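## Task

The left gripper starts out holding the small drink can. Set the can upright on the outer shelf beyond the service window, just under the sill. The clear sliding pane has a handle and shuts and latches on its own once released. Everything on the inside shelf must stay standing, and the window must end up closed. The robot must not fall over or finish tilted, or the task fails.

## Robot and tools

Robot: the LinearBot, an omnidirectional base with a column about 1.7 m high. A carriage rides the column (lift_m) and holds two identical six-joint arms, left and right, each with a two-finger gripper. Arm bases sit about 0.57 m + lift_m above the floor, and carriage parts hang about 0.15 m lower. A hand reaches up to 0.78 m from its shoulder but only about 0.38 m below its arm base. Parked arm: joints 1-6 = 0, 0.05, 0.05, 1.45, 0, 0. Cameras: carriage_camera (fixed, forward, tilted about 20 degrees down), left_wrist_camera and right_wrist_camera (looking past the fingertips). Loose objects may occasionally get a brief push from outside.

Frames: base frame has its origin on the floor below the base centre, x forward, y left, z up, in metres. left_hand and right_hand are reported in it as the midpoint between the finger pads; quat_wxyz rotates base axes into hand axes (hand z along the fingers, fingers open along hand y). base_odometry is the base frame at scene start, built only from wheel turns, so slip counts as motion; heading in rad, left positive, -3.142 to 3.142.

move: one action plus optional cameras and blocking. An action has base, joints or both, and may add speeds or min_time_s; its motions begin together. base is an object with exactly one key, each a relative offset from where the base last reported itself: translate_m (forward +, -2 to 2 m), strafe_m (left +, -2 to 2 m), rotate_rad (counter-clockwise +, -6.3 to 6.3 rad). joints is a single object covering both arms, keyed by joint name, each value an absolute target: lift_m 0 to 1 m; left_/right_joint1_rad -2.617 to 3.054 (about vertical, 0 forward, + left); joint2_rad 0 to 3.141 (shoulder: 0 upper arm back and level, 1.57 up, 3.14 forward); joint3_rad 0 to 3.141 (elbow, 0 folded, 3.14 straight); joint4_rad -1.57 to 1.57 (wrist pitch, + lifts fingertips); joint5_rad -1.57 to 1.57 (wrist yaw, + swings fingertips to the RIGHT); joint6_rad -2.094 to 2.094 (roll, + clockwise viewed from forearm); left_/right_gripper_m 0 to 0.093 m pad gap. speeds caps top speed for that action: translate_m/strafe_m 0.02-0.5 m/s, rotate_rad 0.05-1.57 rad/s, lift_m 0.08-0.27 m/s (default 0.25). min_time_s (0.1-8 s) sets a minimum duration for arm and gripper motions; 2 or more keeps hand paths straighter, but too short makes arms overshoot. Actions time out after about 14 s. blocking true (default) returns after everything rests; false returns within about 0.5 s while motion continues, and later moves replace only the targets they name. Unknown keys make a call invalid; out-of-range values are refused, and a refusal or an unrequested stop cancels the rest of that reply's move, wait and finished_scene calls.

wait: seconds 0 to 10, plus cameras; returns early once running moves settle. stop: brakes all running motions (not instant; the base coasts). zoom_image: camera plus region [x0, y0, x1, y1] in pixels of the latest 672x504 image, at most 504 per side. finished_scene: scene number; ends the scene irreversibly, and later calls go to the next scene.

Results: the "move" line reads done or the worst status. base_status and joint_status per motion: moving, done, off_target (resting short, maybe still pushing), stopped, contact_stop, time_out, not_followed (arm targets withheld because arms would come within millimetres of each other), limit_stop_at_motor_heat. on_its_own lists uncommanded behaviour ("held at" gives a target, not a reading). motor_effort is percent of max, bracket = peak in the last action; a lift effort that keeps dropping while lowering means the hand or load is resting on something. Joint torques are offset and noisy. Gripper reading while gripping hard is a few mm narrower than the object; shut on nothing reads 0.000-0.003. To release, command a gap well above the reading. The pictures line gives image order.

Cautions: hand readings tend to sit above the true hand, and a loaded hand sags, worst at long reach. Arms have no contact stop and keep pushing; the base drive stop is unreliable and ignores the arms. Do not drive backward under an edge, pull the base away while a hand clamps something fixed, or swing both loaded arms quickly; the robot can tip and cannot recover. A rising hand z with no command signals a lean. Keep arms from striking or squeezing each other. With joint 2 below 0.8, swinging joint 1 outward 0.5 rad or more can hit the column. Stretched or loaded arms overheat (MOTOR HOT at 75 °C, arm drops at 100 °C for 30-60 s); park to cool. Place the can gently and upright, never drop it or let it fall far, do not knock the inside items or push anything out of the work area, avoid hard hits, and make sure the pane is shut and latched at the end.

Each tool is called after "Request:" by a JSON object that holds its "method" and its "body".

## Session

Request:
{"method": "move", "body": {"cameras": ["all"]}}

Scene clock: 0.00 s.
Joint torques (N m): no reading
base_odometry: x=+0.000 y=+0.000 heading=+0.000
base_status: not commanded
joint_positions: lift_m=+0.366 left_joint1_rad=-0.019 left_joint2_rad=+0.597 left_joint3_rad=+0.248 left_joint4_rad=-0.393 left_joint5_rad=-0.014 left_joint6_rad=-0.011 left_gripper_m=+0.05136 right_joint1_rad=+0.004 right_joint2_rad=+0.040 right_joint3_rad=+0.061 right_joint4_rad=+1.430 right_joint5_rad=-0.049 right_joint6_rad=+0.050 right_gripper_m=+0.09396
joint_status: not commanded
motor_effort: lift_m=+25 drive_wheels=+0
left_hand: x=+0.4550 y=+0.3099 z=+1.0062 quat_wxyz=(+0.403, +0.001, +0.915, +0.000) (m; base frame)
right_hand: x=+0.2490 y=-0.3032 z=+1.3746 quat_wxyz=(+0.998, -0.023, +0.060, +0.028) (m; base frame)
pictures: carriage_camera, left_wrist_camera, right_wrist_camera

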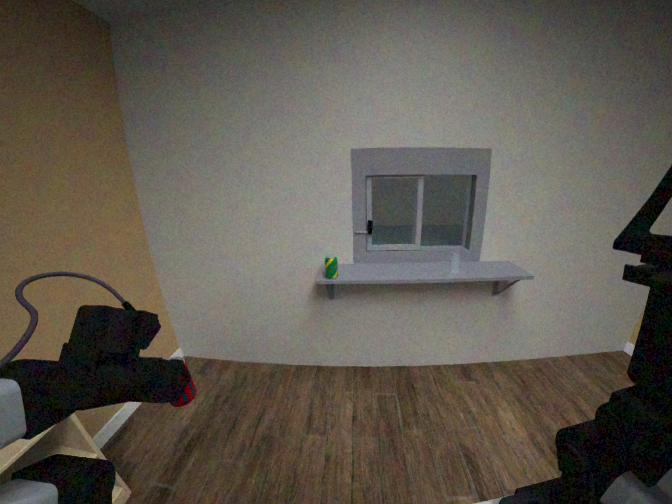

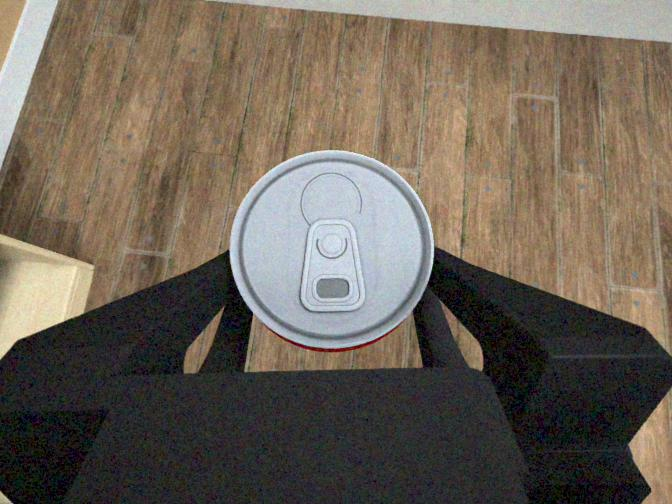

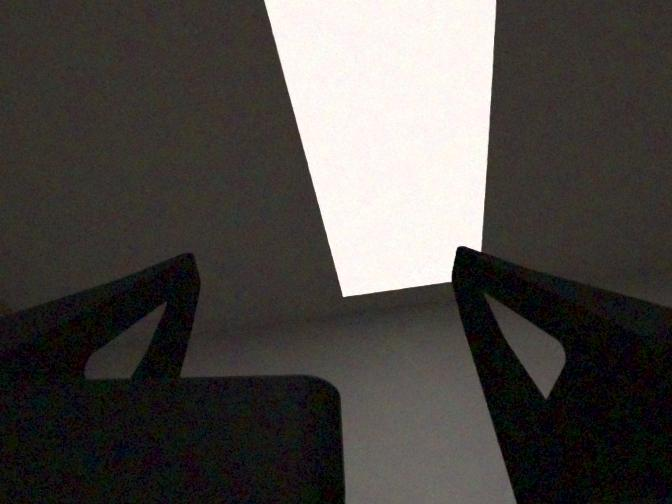

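Request:
{"method": "zoom_image", "body": {"camera": "carriage_camera", "region": [300, 130, 550, 310]}}

Request:
{"method": "zoom_image", "body": {"camera": "carriage_camera", "region": [0, 260, 220, 504]}}

Scaled by 2.016 from the camera's 672x504 image, which has a finer 960x720 frame.

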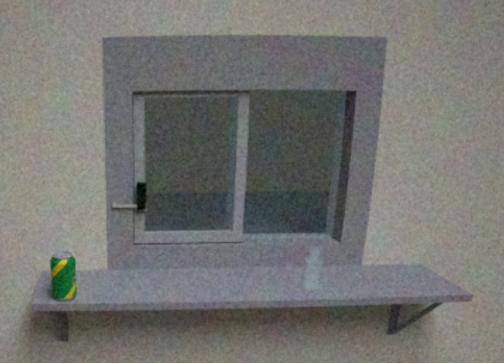

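Scaled by 2.066 from the camera's 672x504 image, which has a finer 960x720 frame.

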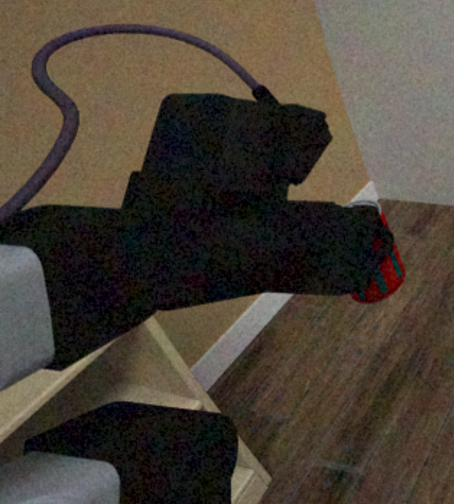

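Request:
{"method": "move", "body": {"base": {"strafe_m": -0.4}, "cameras": ["carriage_camera"]}}

Request:
{"method": "move", "body": {"base": {"translate_m": 0.4}, "cameras": ["carriage_camera", "left_wrist_camera"]}}

Scene clock: 96.60 s.
Joint torques (N m): left_arm=[-0.17 0.23 6.79 2.7 -0.07 0.08] | right_arm=[-0.17 3.54 5.01 -0.36 -0.01 0.01]
move: done
base_odometry: x=+0.000 y=-0.400 heading=+0.000
base_status: done
joint_positions: lift_m=+0.366 left_joint1_rad=-0.019 left_joint2_rad=+0.597 left_joint3_rad=+0.248 left_joint4_rad=-0.397 left_joint5_rad=-0.014 left_joint6_rad=-0.011 left_gripper_m=+0.05136 right_joint1_rad=+0.004 right_joint2_rad=+0.040 right_joint3_rad=+0.061 right_joint4_rad=+1.430 right_joint5_rad=-0.049 right_joint6_rad=+0.050 right_gripper_m=+0.09396
joint_status: not commanded
motor_effort: lift_m=+26(28) drive_wheels=-4(11)
left_hand: x=+0.4544 y=+0.3099 z=+1.0055 quat_wxyz=(+0.401, +0.001, +0.916, +0.000) (m; base frame)
right_hand: x=+0.2490 y=-0.3032 z=+1.3746 quat_wxyz=(+0.998, -0.023, +0.060, +0.028) (m; base frame)
pictures: carriage_camera

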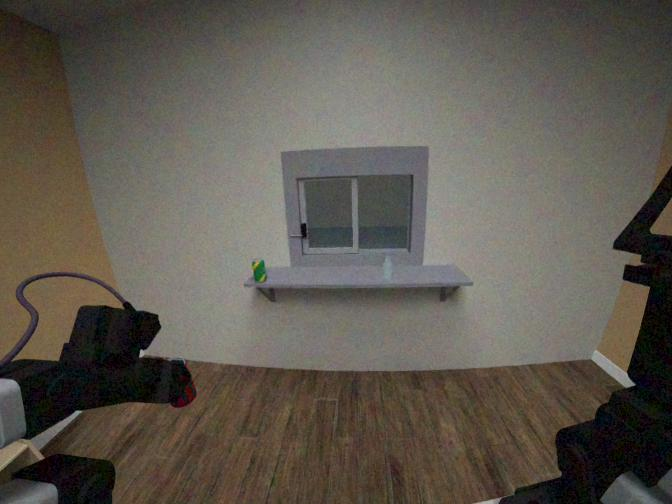

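Scene clock: 99.50 s.
Joint torques (N m): left_arm=[-0.17 0.17 6.64 2.7 -0.08 0.07] | right_arm=[-0.18 3.52 5.01 -0.32 -0.01 0.01]
move: done
base_odometry: x=+0.400 y=-0.400 heading=+0.000
base_status: done
joint_positions: lift_m=+0.366 left_joint1_rad=-0.019 left_joint2_rad=+0.597 left_joint3_rad=+0.248 left_joint4_rad=-0.399 left_joint5_rad=-0.014 left_joint6_rad=-0.011 left_gripper_m=+0.05136 right_joint1_rad=+0.004 right_joint2_rad=+0.040 right_joint3_rad=+0.061 right_joint4_rad=+1.427 right_joint5_rad=-0.049 right_joint6_rad=+0.050 right_gripper_m=+0.09396
joint_status: not commanded
motor_effort: lift_m=+25(28) drive_wheels=-4(9)
left_hand: x=+0.4541 y=+0.3099 z=+1.0052 quat_wxyz=(+0.400, +0.001, +0.916, +0.000) (m; base frame)
right_hand: x=+0.2497 y=-0.3032 z=+1.3745 quat_wxyz=(+0.997, -0.023, +0.061, +0.028) (m; base frame)
pictures: carriage_camera, left_wrist_camera

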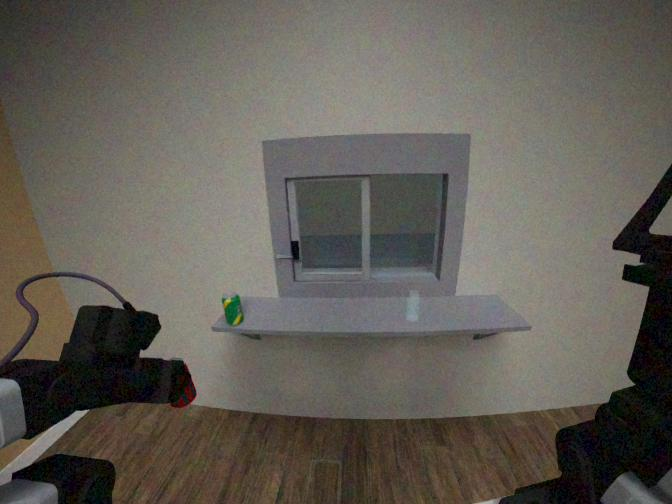

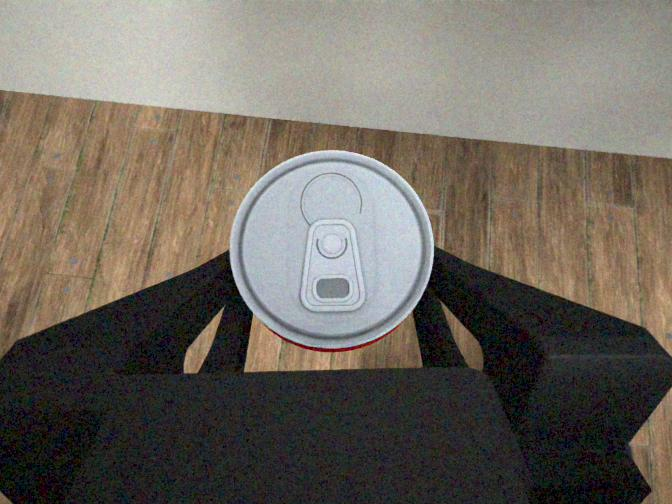

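Request:
{"method": "zoom_image", "body": {"camera": "carriage_camera", "region": [250, 120, 490, 300]}}

Request:
{"method": "zoom_image", "body": {"camera": "carriage_camera", "region": [190, 270, 550, 440]}}

Request:
{"method": "zoom_image", "body": {"camera": "carriage_camera", "region": [260, 220, 340, 280]}}

Scaled by 2.100 from the camera's 672x504 image, which has a finer 960x720 frame.

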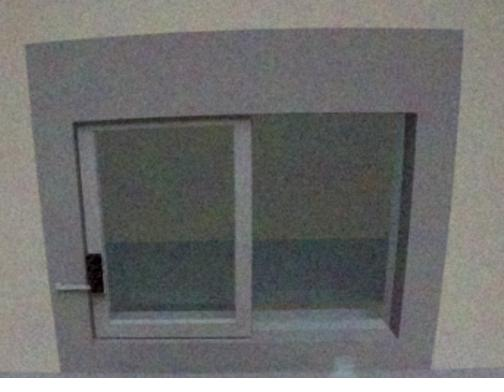

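Scaled by 1.400 from the camera's 672x504 image, which has a finer 960x720 frame.

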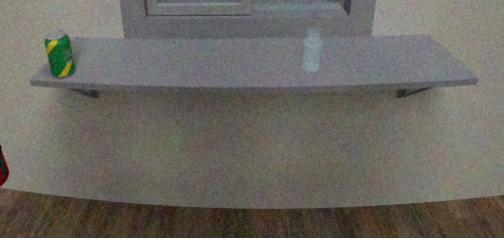

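Scaled by 6.300 from the camera's 672x504 image, which has a finer 960x720 frame.

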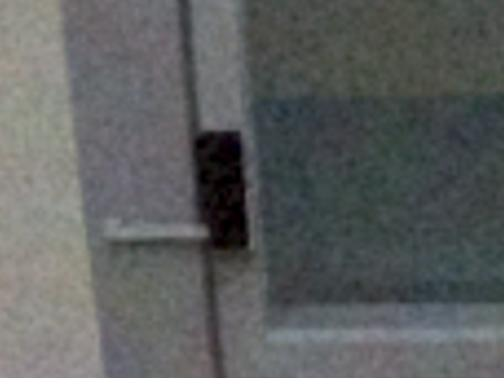

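Request:
{"method": "move", "body": {"joints": {"lift_m": 0.8}, "cameras": ["carriage_camera"]}}

Request:
{"method": "zoom_image", "body": {"camera": "carriage_camera", "region": [240, 180, 500, 380]}}

Scene clock: 139.83 s.
Joint torques (N m): left_arm=[-0.1 0.14 7.39 2.64 -0.09 0.07] | right_arm=[-0.17 3.52 4.98 -0.32 -0.01 0.01]
move: done
base_odometry: x=+0.400 y=-0.400 heading=+0.000
base_status: not commanded
joint_positions: lift_m=+0.800 left_joint1_rad=-0.019 left_joint2_rad=+0.597 left_joint3_rad=+0.239 left_joint4_rad=-0.396 left_joint5_rad=-0.014 left_joint6_rad=-0.011 left_gripper_m=+0.05136 right_joint1_rad=+0.004 right_joint2_rad=+0.040 right_joint3_rad=+0.061 right_joint4_rad=+1.427 right_joint5_rad=-0.049 right_joint6_rad=+0.050 right_gripper_m=+0.09396
joint_status: all done
motor_effort: lift_m=+26(31) drive_wheels=-3(4)
left_hand: x=+0.4528 y=+0.3099 z=+1.4354 quat_wxyz=(+0.397, +0.001, +0.918, +0.000) (m; base frame)
right_hand: x=+0.2497 y=-0.3032 z=+1.8081 quat_wxyz=(+0.997, -0.023, +0.061, +0.028) (m; base frame)
pictures: carriage_camera

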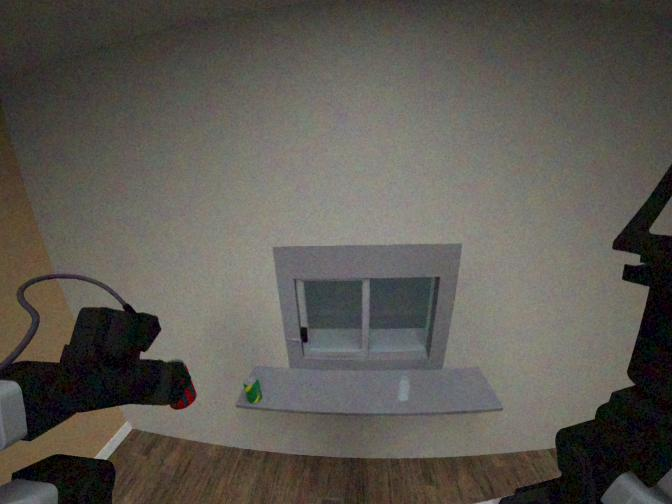

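Scaled by 1.938 from the camera's 672x504 image, which has a finer 960x720 frame.

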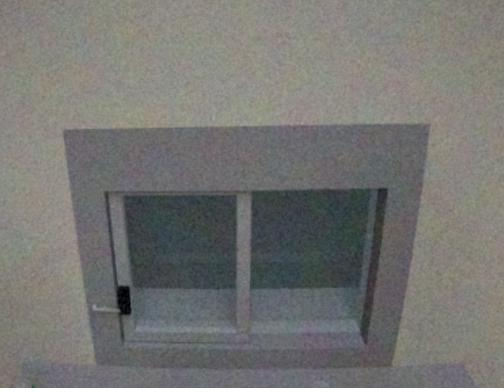

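Request:
{"method": "move", "body": {"base": {"translate_m": 0.3}, "joints": {"lift_m": 0.6}, "speeds": {"translate_m": 0.3}, "cameras": ["carriage_camera", "left_wrist_camera"]}}

Request:
{"method": "zoom_image", "body": {"camera": "carriage_camera", "region": [200, 270, 360, 390]}}

Scene clock: 238.27 s.
Joint torques (N m): left_arm=[-0.09 0.18 7.41 2.75 -0.08 0.09] | right_arm=[-0.17 3.44 5.05 -0.28 -0.01 0.01]
move: done
base_odometry: x=+0.700 y=-0.400 heading=+0.000
base_status: done
joint_positions: lift_m=+0.600 left_joint1_rad=-0.019 left_joint2_rad=+0.597 left_joint3_rad=+0.239 left_joint4_rad=-0.407 left_joint5_rad=-0.014 left_joint6_rad=-0.011 left_gripper_m=+0.05136 right_joint1_rad=+0.004 right_joint2_rad=+0.040 right_joint3_rad=+0.061 right_joint4_rad=+1.427 right_joint5_rad=-0.049 right_joint6_rad=+0.050 right_gripper_m=+0.09396
joint_status: all done
motor_effort: lift_m=+23(30) drive_wheels=-3(9)
left_hand: x=+0.4508 y=+0.3100 z=+1.2330 quat_wxyz=(+0.392, +0.001, +0.920, +0.000) (m; base frame)
right_hand: x=+0.2498 y=-0.3032 z=+1.6079 quat_wxyz=(+0.997, -0.023, +0.062, +0.028) (m; base frame)
pictures: carriage_camera, left_wrist_camera

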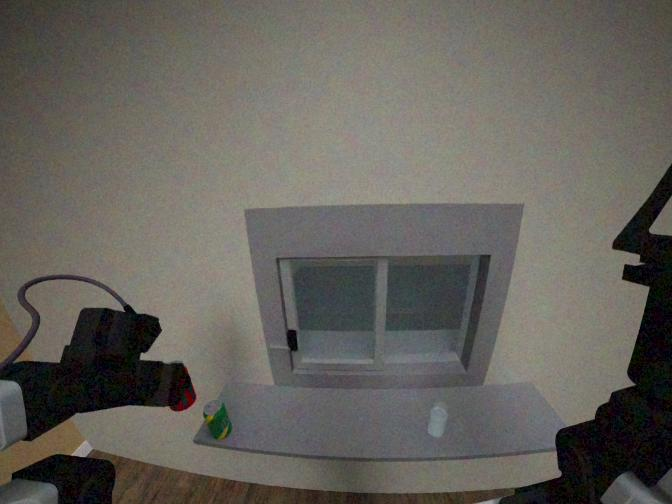

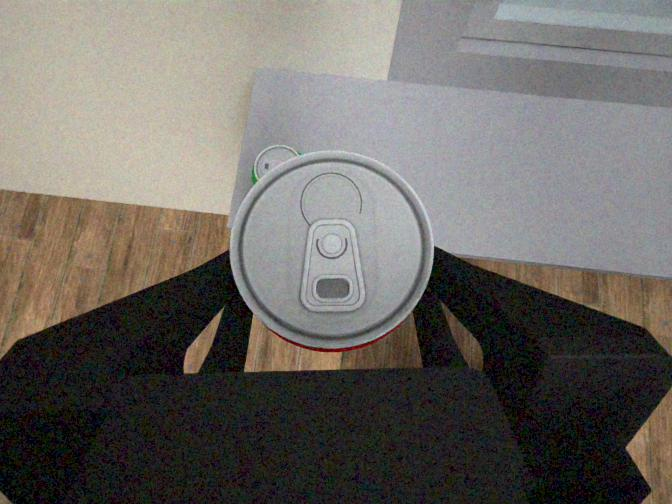

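Scaled by 3.150 from the camera's 672x504 image, which has a finer 960x720 frame.

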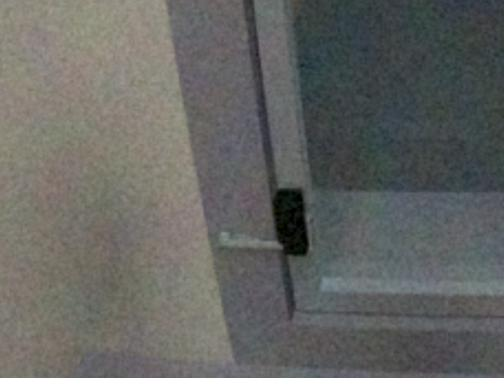

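Request:
{"method": "move", "body": {"base": {"rotate_rad": -0.09}, "speeds": {"rotate_rad": 0.5}}}

Request:
{"method": "move", "body": {"joints": {"right_joint1_rad": 0.85, "right_joint2_rad": 2.235, "right_joint3_rad": 0.75, "right_joint4_rad": 1.09, "right_joint5_rad": 0.5, "right_joint6_rad": 0.0}, "min_time_s": 2.5, "cameras": ["all"]}}

Scene clock: 288.03 s.
Joint torques (N m): left_arm=[-0.18 0.09 7.36 2.74 -0.1 0.08] | right_arm=[-0.17 3.52 5 -0.32 -0.01 0.01]
move: done
base_odometry: x=+0.700 y=-0.400 heading=-0.090
base_status: done
joint_positions: lift_m=+0.600 left_joint1_rad=-0.019 left_joint2_rad=+0.597 left_joint3_rad=+0.239 left_joint4_rad=-0.405 left_joint5_rad=-0.014 left_joint6_rad=-0.011 left_gripper_m=+0.05136 right_joint1_rad=+0.004 right_joint2_rad=+0.040 right_joint3_rad=+0.061 right_joint4_rad=+1.427 right_joint5_rad=-0.049 right_joint6_rad=+0.050 right_gripper_m=+0.09396
joint_status: not commanded
motor_effort: lift_m=+25(29) drive_wheels=-2(7)
left_hand: x=+0.4510 y=+0.3100 z=+1.2332 quat_wxyz=(+0.393, +0.001, +0.920, +0.000) (m; base frame)
right_hand: x=+0.2497 y=-0.3032 z=+1.6079 quat_wxyz=(+0.997, -0.023, +0.061, +0.028) (m; base frame)
pictures: none

Scene clock: 290.83 s.
Joint torques (N m): left_arm=[-0.13 0.2 7.49 2.73 -0.09 0.06] | right_arm=[0.43 -6.46 5.2 2.07 0.18 -0.07]
move: done
base_odometry: x=+0.700 y=-0.400 heading=-0.090
base_status: not commanded
joint_positions: lift_m=+0.600 left_joint1_rad=-0.019 left_joint2_rad=+0.597 left_joint3_rad=+0.239 left_joint4_rad=-0.405 left_joint5_rad=-0.014 left_joint6_rad=-0.011 left_gripper_m=+0.05136 right_joint1_rad=+0.843 right_joint2_rad=+2.222 right_joint3_rad=+0.729 right_joint4_rad=+1.092 right_joint5_rad=+0.491 right_joint6_rad=+0.009 right_gripper_m=+0.09396
joint_status: all done
motor_effort: lift_m=+26(28) drive_wheels=-2(3)
left_hand: x=+0.4510 y=+0.3100 z=+1.2333 quat_wxyz=(+0.393, +0.001, +0.920, +0.000) (m; base frame)
right_hand: x=+0.5926 y=-0.0168 z=+1.1679 quat_wxyz=(+0.571, -0.205, +0.794, +0.037) (m; base frame)
pictures: carriage_camera, left_wrist_camera, right_wrist_camera

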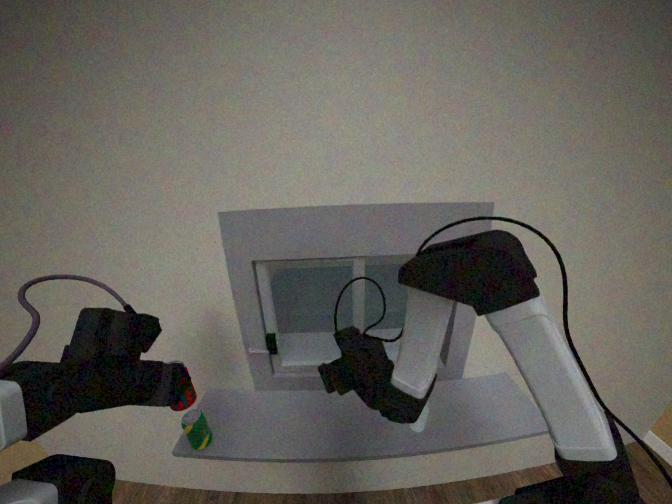

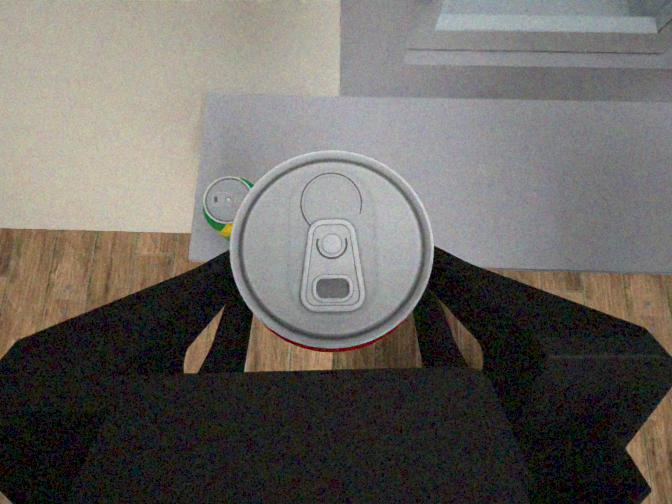

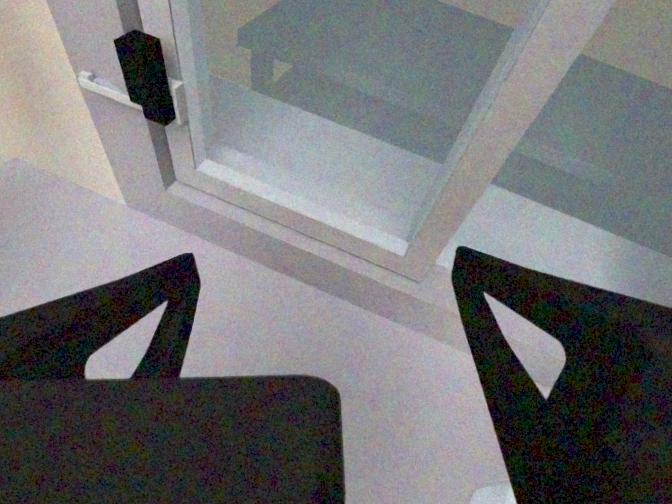

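Request:
{"method": "zoom_image", "body": {"camera": "right_wrist_camera", "region": [60, 0, 240, 190]}}

Request:
{"method": "zoom_image", "body": {"camera": "right_wrist_camera", "region": [120, 0, 624, 340]}}

Request:
{"method": "zoom_image", "body": {"camera": "carriage_camera", "region": [220, 290, 330, 400]}}

Scaled by 2.653 from the camera's 672x504 image, which has a finer 960x720 frame.

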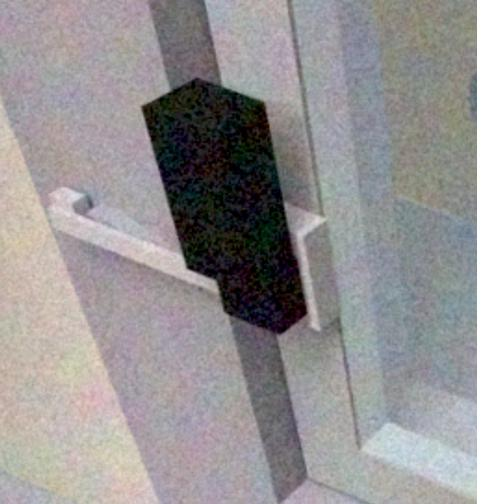

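Scaled by 1.000.

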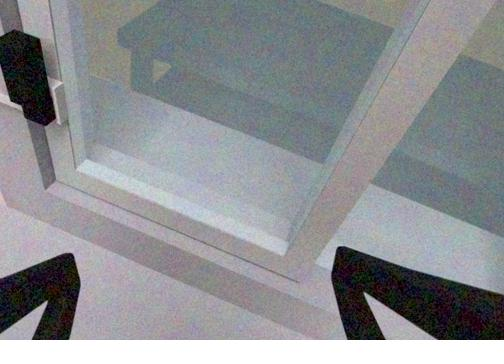

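Scaled by 4.582 from the camera's 672x504 image, which has a finer 960x720 frame.

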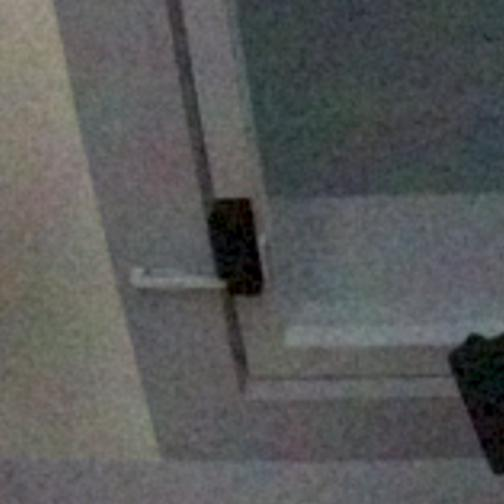

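Request:
{"method": "move", "body": {"joints": {"left_joint2_rad": 0.6, "left_joint3_rad": 0.9, "left_joint4_rad": -1.06, "right_joint1_rad": 1.327, "right_joint2_rad": 2.572, "right_joint3_rad": 1.299, "right_joint4_rad": 0.999, "right_joint5_rad": 0.872, "right_joint6_rad": 0.21}, "min_time_s": 2.5}}

Request:
{"method": "move", "body": {"base": {"translate_m": 0.2}, "speeds": {"translate_m": 0.2}, "cameras": ["all"]}}

Scene clock: 379.77 s.
Joint torques (N m): left_arm=[-0.1 1.07 8.14 2.53 -0.08 0.06] | right_arm=[0.43 -8.58 6.35 1.89 0.19 0.11]
move: done
base_odometry: x=+0.700 y=-0.400 heading=-0.090
base_status: not commanded
joint_positions: lift_m=+0.600 left_joint1_rad=-0.019 left_joint2_rad=+0.597 left_joint3_rad=+0.867 left_joint4_rad=-1.091 left_joint5_rad=-0.014 left_joint6_rad=-0.011 left_gripper_m=+0.05136 right_joint1_rad=+1.320 right_joint2_rad=+2.554 right_joint3_rad=+1.274 right_joint4_rad=+1.005 right_joint5_rad=+0.863 right_joint6_rad=+0.201 right_gripper_m=+0.09396
joint_status: all done
motor_effort: lift_m=+25(28) drive_wheels=-2(2)
left_hand: x=+0.4106 y=+0.3107 z=+1.3763 quat_wxyz=(+0.366, +0.001, +0.931, +0.001) (m; base frame)
right_hand: x=+0.4840 y=+0.1857 z=+1.1645 quat_wxyz=(+0.627, -0.170, +0.748, +0.136) (m; base frame)
pictures: none

Scene clock: 381.97 s.
Joint torques (N m): left_arm=[-0.13 0.9 8.14 2.56 -0.11 0.05] | right_arm=[0.34 -8.57 6.34 1.87 0.18 0.1]
move: done
base_odometry: x=+0.900 y=-0.418 heading=-0.091
base_status: done
joint_positions: lift_m=+0.600 left_joint1_rad=-0.019 left_joint2_rad=+0.599 left_joint3_rad=+0.868 left_joint4_rad=-1.096 left_joint5_rad=-0.014 left_joint6_rad=-0.011 left_gripper_m=+0.05136 right_joint1_rad=+1.322 right_joint2_rad=+2.554 right_joint3_rad=+1.274 right_joint4_rad=+1.003 right_joint5_rad=+0.866 right_joint6_rad=+0.201 right_gripper_m=+0.09396
joint_status: not commanded
motor_effort: lift_m=+26(28) drive_wheels=-5(10)
left_hand: x=+0.4099 y=+0.3107 z=+1.3756 quat_wxyz=(+0.363, +0.001, +0.932, +0.001) (m; base frame)
right_hand: x=+0.4830 y=+0.1857 z=+1.1642 quat_wxyz=(+0.627, -0.171, +0.748, +0.135) (m; base frame)
pictures: carriage_camera, left_wrist_camera, right_wrist_camera

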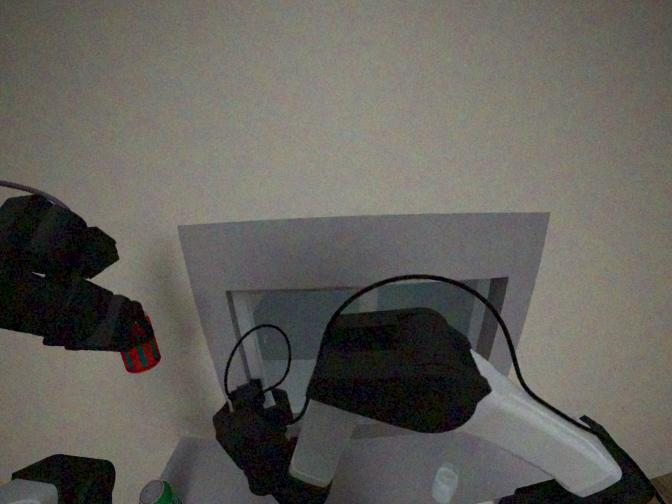

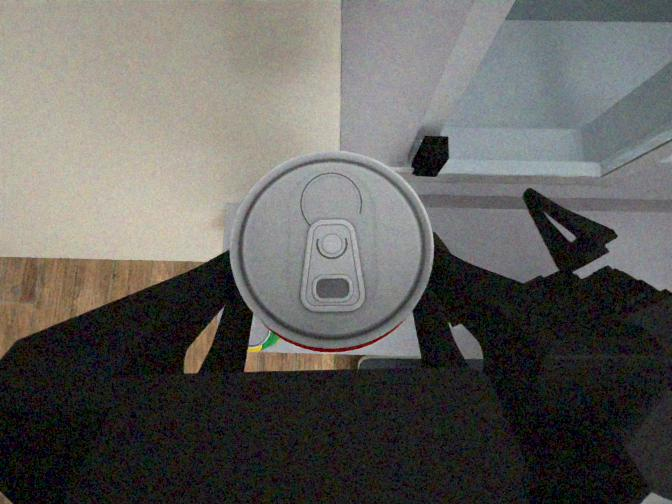

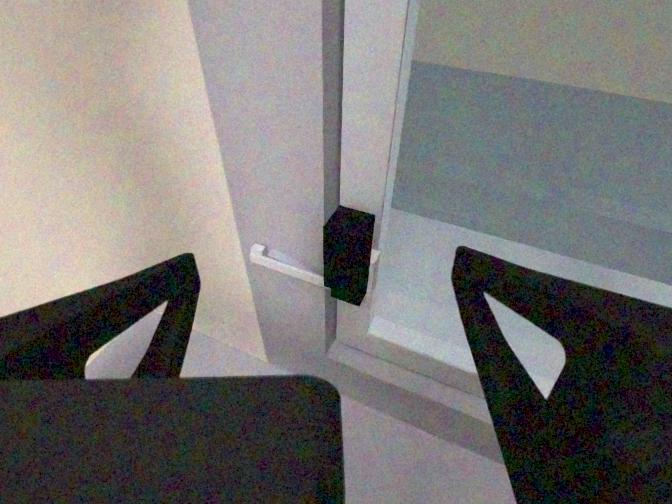

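Request:
{"method": "zoom_image", "body": {"camera": "right_wrist_camera", "region": [230, 180, 410, 340]}}

Request:
{"method": "zoom_image", "body": {"camera": "left_wrist_camera", "region": [330, 60, 600, 280]}}

Scaled by 2.800 from the camera's 672x504 image, which has a finer 960x720 frame.

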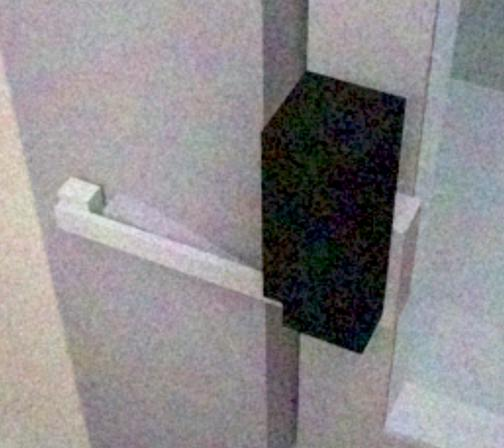

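Scaled by 1.867 from the camera's 672x504 image, which has a finer 960x720 frame.

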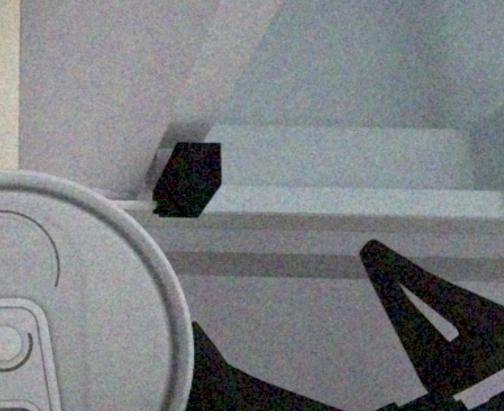

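Request:
{"method": "move", "body": {"base": {"strafe_m": 0.1}, "speeds": {"strafe_m": 0.15}}}

Request:
{"method": "move", "body": {"joints": {"lift_m": 0.5, "right_joint1_rad": 1.395, "right_joint2_rad": 2.592, "right_joint3_rad": 1.237, "right_joint4_rad": 1.256, "right_joint5_rad": 1.314, "right_joint6_rad": 0.1}, "min_time_s": 1.5, "cameras": ["all"]}}

Request:
{"method": "zoom_image", "body": {"camera": "right_wrist_camera", "region": [180, 60, 480, 320]}}

Scene clock: 475.83 s.
Joint torques (N m): left_arm=[-0.14 0.91 8.1 2.57 -0.12 0.07] | right_arm=[0.24 -8.58 6.34 1.89 0.17 0.1]
move: done
base_odometry: x=+0.909 y=-0.319 heading=-0.091
base_status: done
joint_positions: lift_m=+0.600 left_joint1_rad=-0.019 left_joint2_rad=+0.599 left_joint3_rad=+0.868 left_joint4_rad=-1.097 left_joint5_rad=-0.014 left_joint6_rad=-0.011 left_gripper_m=+0.05136 right_joint1_rad=+1.322 right_joint2_rad=+2.554 right_joint3_rad=+1.274 right_joint4_rad=+1.003 right_joint5_rad=+0.867 right_joint6_rad=+0.201 right_gripper_m=+0.09396
joint_status: not commanded
motor_effort: lift_m=+25(28) drive_wheels=-3(7)
left_hand: x=+0.4099 y=+0.3107 z=+1.3755 quat_wxyz=(+0.363, +0.001, +0.932, +0.001) (m; base frame)
right_hand: x=+0.4831 y=+0.1857 z=+1.1643 quat_wxyz=(+0.627, -0.170, +0.748, +0.135) (m; base frame)
pictures: none

Scene clock: 477.67 s.
Joint torques (N m): left_arm=[-0.18 1.02 7.19 2.69 -0.1 0.05] | right_arm=[0.58 -8.43 2.92 1.71 0.1 -0.12]
move: done
base_odometry: x=+0.909 y=-0.319 heading=-0.091
base_status: not commanded
joint_positions: lift_m=+0.500 left_joint1_rad=-0.019 left_joint2_rad=+0.599 left_joint3_rad=+0.878 left_joint4_rad=-1.107 left_joint5_rad=-0.014 left_joint6_rad=-0.011 left_gripper_m=+0.05136 right_joint1_rad=+1.386 right_joint2_rad=+2.575 right_joint3_rad=+1.249 right_joint4_rad=+1.243 right_joint5_rad=+1.304 right_joint6_rad=+0.110 right_gripper_m=+0.09396
joint_status: all done
motor_effort: lift_m=+25(30) drive_wheels=-3(3)
left_hand: x=+0.4085 y=+0.3107 z=+1.2774 quat_wxyz=(+0.363, +0.001, +0.932, +0.001) (m; base frame)
right_hand: x=+0.4728 y=+0.1289 z=+1.0946 quat_wxyz=(+0.698, -0.018, +0.715, +0.039) (m; base frame)
pictures: carriage_camera, left_wrist_camera, right_wrist_camera

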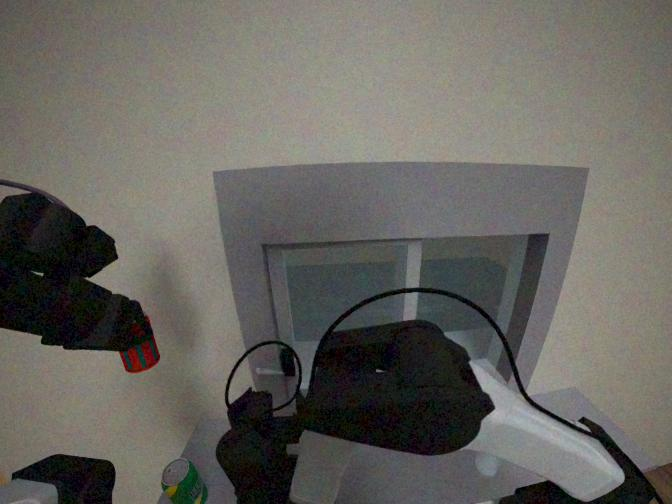

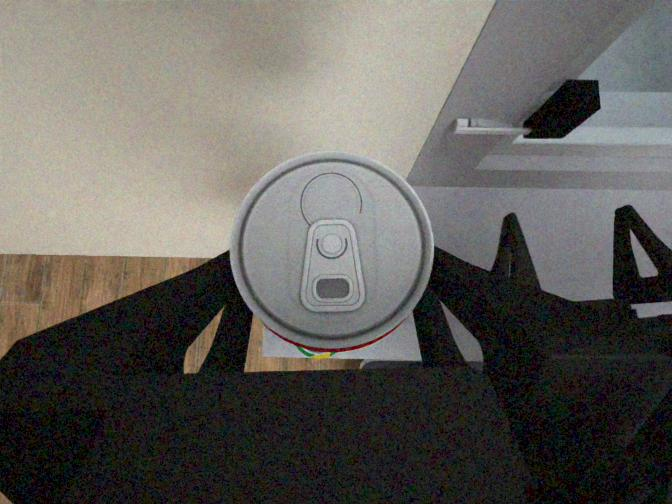

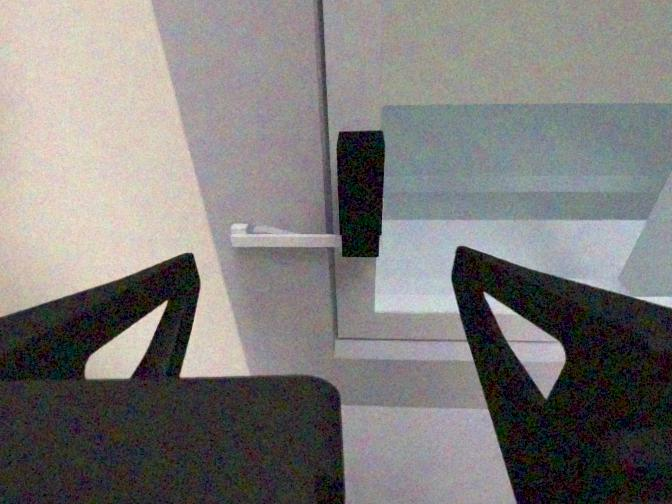

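Scaled by 1.680 from the camera's 672x504 image, which has a finer 960x720 frame.

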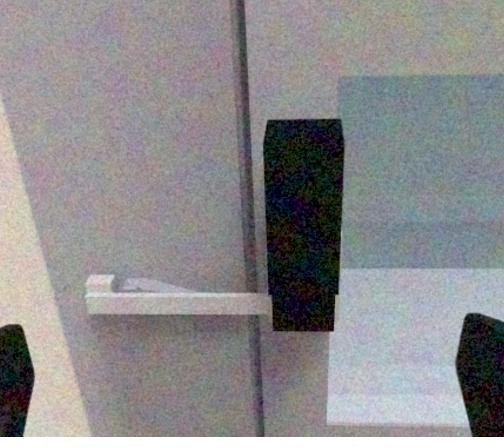

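Request:
{"method": "zoom_image", "body": {"camera": "left_wrist_camera", "region": [440, 60, 620, 170]}}

Request:
{"method": "zoom_image", "body": {"camera": "right_wrist_camera", "region": [215, 190, 395, 275]}}

Scaled by 2.800 from the camera's 672x504 image, which has a finer 960x720 frame.

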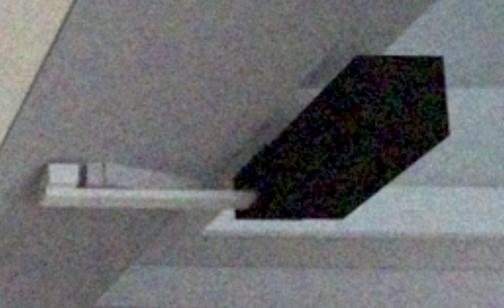

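Scaled by 2.800 from the camera's 672x504 image, which has a finer 960x720 frame.

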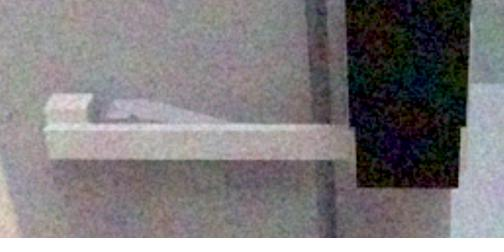

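Request:
{"method": "move", "body": {"joints": {"right_joint1_rad": 1.1995, "right_joint2_rad": 2.679, "right_joint3_rad": 1.381, "right_joint4_rad": 1.235, "right_joint5_rad": 1.14, "right_joint6_rad": 0.04}, "min_time_s": 2, "cameras": ["right_wrist_camera", "left_wrist_camera"]}}

Request:
{"method": "zoom_image", "body": {"camera": "right_wrist_camera", "region": [160, 0, 500, 300]}}

Request:
{"method": "zoom_image", "body": {"camera": "left_wrist_camera", "region": [430, 60, 672, 220]}}

Scene clock: 599.53 s.
Joint torques (N m): left_arm=[-0.17 0.96 7.25 2.7 -0.08 0.04] | right_arm=[-0.84 -8.76 6.02 1.68 -0.06 -0.08]
move: done
base_odometry: x=+0.909 y=-0.319 heading=-0.091
base_status: not commanded
joint_positions: lift_m=+0.500 left_joint1_rad=-0.019 left_joint2_rad=+0.599 left_joint3_rad=+0.878 left_joint4_rad=-1.107 left_joint5_rad=-0.014 left_joint6_rad=-0.011 left_gripper_m=+0.05136 right_joint1_rad=+1.207 right_joint2_rad=+2.660 right_joint3_rad=+1.357 right_joint4_rad=+1.241 right_joint5_rad=+1.148 right_joint6_rad=+0.050 right_gripper_m=+0.09396
joint_status: all done
motor_effort: lift_m=+26(29) drive_wheels=-3(3)
left_hand: x=+0.4085 y=+0.3107 z=+1.2774 quat_wxyz=(+0.363, +0.001, +0.932, +0.001) (m; base frame)
right_hand: x=+0.5537 y=+0.1193 z=+1.0790 quat_wxyz=(+0.698, -0.023, +0.716, +0.018) (m; base frame)
pictures: left_wrist_camera, right_wrist_camera

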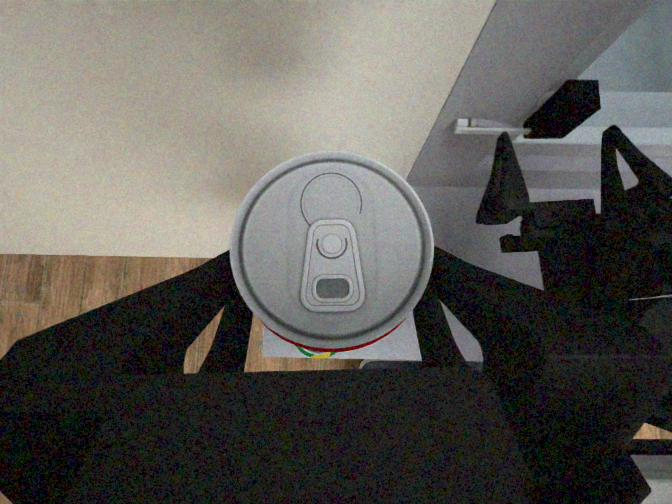

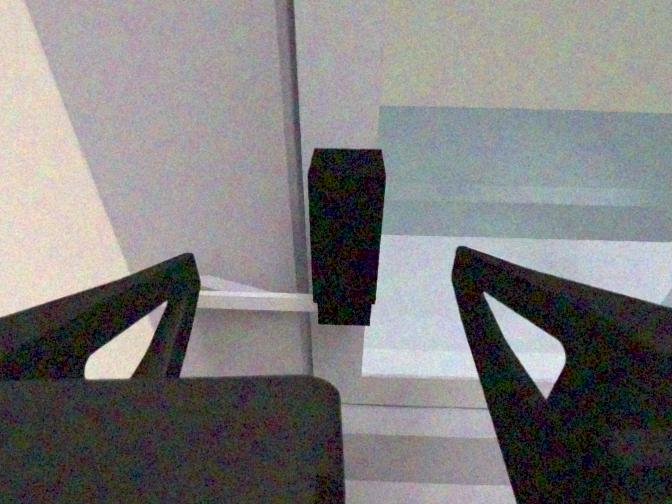

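Scaled by 1.482 from the camera's 672x504 image, which has a finer 960x720 frame.

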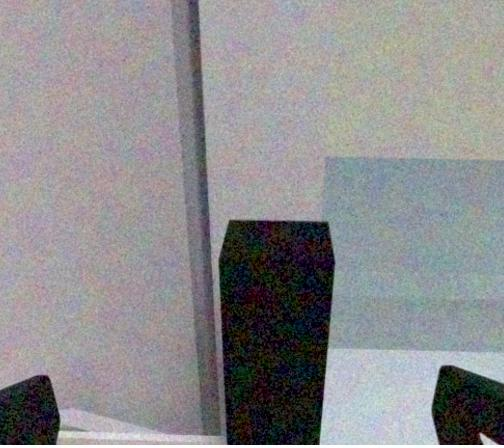

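Scaled by 2.083 from the camera's 672x504 image, which has a finer 960x720 frame.

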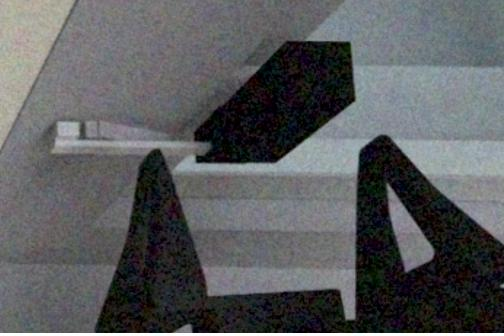

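Request:
{"method": "move", "body": {"joints": {"right_joint1_rad": 1.163, "right_joint2_rad": 2.680, "right_joint3_rad": 1.388, "right_joint4_rad": 1.242, "right_joint5_rad": 1.112, "right_joint6_rad": 0.04}, "min_time_s": 1}}

Request:
{"method": "move", "body": {"joints": {"right_gripper_m": 0.045}, "min_time_s": 1, "cameras": ["right_wrist_camera", "left_wrist_camera"]}}

Request:
{"method": "zoom_image", "body": {"camera": "right_wrist_camera", "region": [190, 100, 510, 340]}}

Request:
{"method": "zoom_image", "body": {"camera": "left_wrist_camera", "region": [430, 60, 672, 220]}}

Scene clock: 625.83 s.
Joint torques (N m): left_arm=[-0.25 1.02 7.25 2.68 -0.11 0.04] | right_arm=[-0.88 -8.75 6.04 1.77 -0.03 -0.09]
move: done
base_odometry: x=+0.909 y=-0.319 heading=-0.091
base_status: not commanded
joint_positions: lift_m=+0.500 left_joint1_rad=-0.019 left_joint2_rad=+0.599 left_joint3_rad=+0.878 left_joint4_rad=-1.107 left_joint5_rad=-0.014 left_joint6_rad=-0.011 left_gripper_m=+0.05136 right_joint1_rad=+1.171 right_joint2_rad=+2.660 right_joint3_rad=+1.365 right_joint4_rad=+1.241 right_joint5_rad=+1.121 right_joint6_rad=+0.049 right_gripper_m=+0.09396
joint_status: all done
motor_effort: lift_m=+28(29) drive_wheels=-3(3)
left_hand: x=+0.4085 y=+0.3107 z=+1.2774 quat_wxyz=(+0.363, +0.001, +0.932, +0.001) (m; base frame)
right_hand: x=+0.5694 y=+0.1134 z=+1.0807 quat_wxyz=(+0.698, -0.018, +0.715, +0.018) (m; base frame)
pictures: none

Scene clock: 627.13 s.
Joint torques (N m): left_arm=[-0.18 0.99 7.19 2.7 -0.12 0.07] | right_arm=[-0.87 -8.73 6.05 1.77 -0.06 -0.08]
move: done
base_odometry: x=+0.909 y=-0.319 heading=-0.091
base_status: not commanded
joint_positions: lift_m=+0.500 left_joint1_rad=-0.019 left_joint2_rad=+0.599 left_joint3_rad=+0.878 left_joint4_rad=-1.107 left_joint5_rad=-0.014 left_joint6_rad=-0.011 left_gripper_m=+0.05136 right_joint1_rad=+1.171 right_joint2_rad=+2.660 right_joint3_rad=+1.365 right_joint4_rad=+1.241 right_joint5_rad=+1.120 right_joint6_rad=+0.048 right_gripper_m=+0.04509
joint_status: all done
motor_effort: lift_m=+25(29) drive_wheels=-2(3)
left_hand: x=+0.4085 y=+0.3107 z=+1.2774 quat_wxyz=(+0.363, +0.001, +0.932, +0.001) (m; base frame)
right_hand: x=+0.5694 y=+0.1136 z=+1.0807 quat_wxyz=(+0.698, -0.018, +0.715, +0.018) (m; base frame)
pictures: left_wrist_camera, right_wrist_camera

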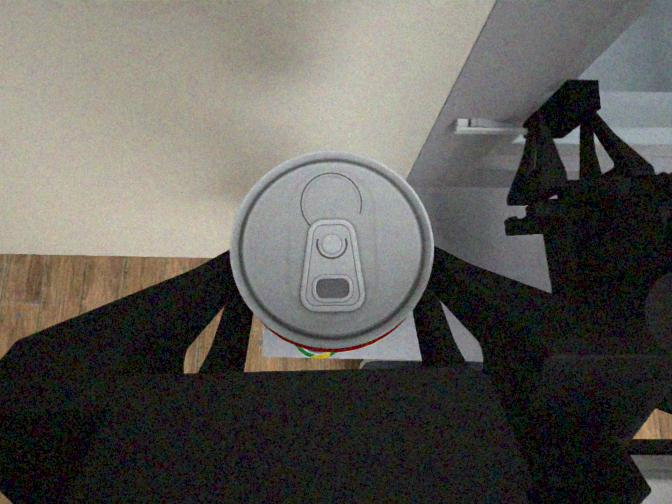

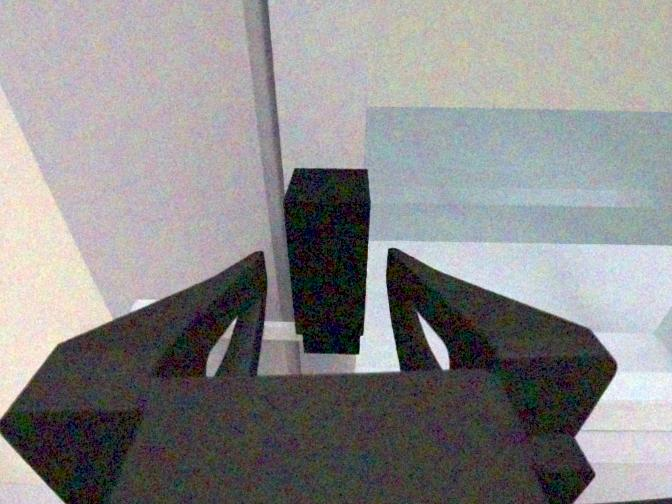

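Scaled by 1.575 from the camera's 672x504 image, which has a finer 960x720 frame.

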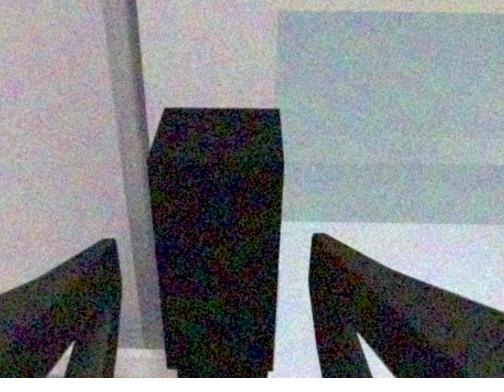

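Scaled by 2.083 from the camera's 672x504 image, which has a finer 960x720 frame.

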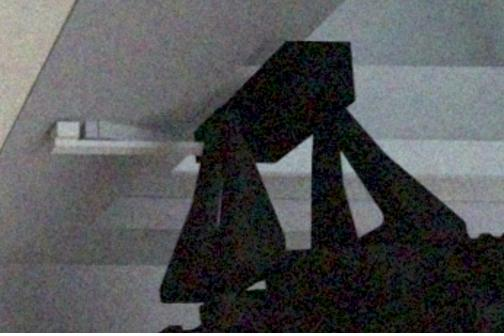

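Request:
{"method": "move", "body": {"joints": {"right_joint1_rad": 1.138, "right_joint2_rad": 2.61, "right_joint3_rad": 1.218, "right_joint4_rad": 1.343, "right_joint5_rad": 1.088}, "min_time_s": 1.5, "cameras": ["right_wrist_camera", "left_wrist_camera"]}}

Request:
{"method": "zoom_image", "body": {"camera": "left_wrist_camera", "region": [430, 60, 672, 220]}}

Scene clock: 641.47 s.
Joint torques (N m): left_arm=[-0.21 0.95 7.21 2.69 -0.09 0.08] | right_arm=[-1.33 -13.15 2.54 1.95 0.22 -0.08]
move: done
base_odometry: x=+0.909 y=-0.319 heading=-0.091
base_status: not commanded
joint_positions: lift_m=+0.500 left_joint1_rad=-0.019 left_joint2_rad=+0.599 left_joint3_rad=+0.878 left_joint4_rad=-1.107 left_joint5_rad=-0.014 left_joint6_rad=-0.011 left_gripper_m=+0.05136 right_joint1_rad=+1.151 right_joint2_rad=+2.656 right_joint3_rad=+1.231 right_joint4_rad=+1.329 right_joint5_rad=+1.074 right_joint6_rad=+0.048 right_gripper_m=+0.04509
joint_status: all done
motor_effort: lift_m=+24(29) drive_wheels=-3(3)
left_hand: x=+0.4085 y=+0.3107 z=+1.2774 quat_wxyz=(+0.363, +0.001, +0.932, +0.001) (m; base frame)
right_hand: x=+0.5650 y=+0.0869 z=+1.0608 quat_wxyz=(+0.691, -0.040, +0.722, +0.014) (m; base frame)
pictures: left_wrist_camera, right_wrist_camera

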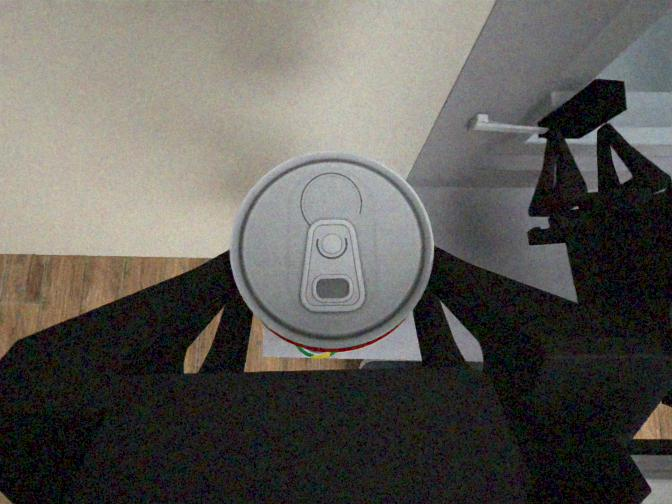

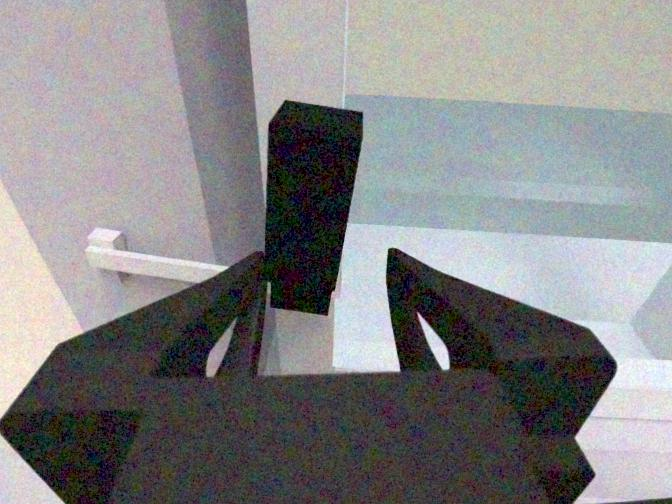

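Scaled by 2.083 from the camera's 672x504 image, which has a finer 960x720 frame.

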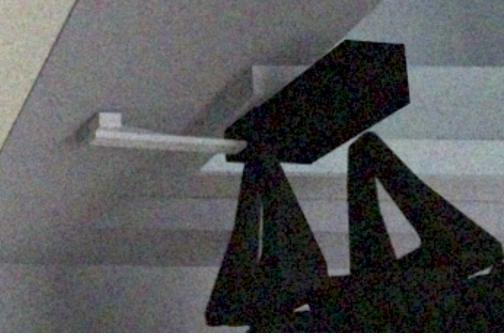

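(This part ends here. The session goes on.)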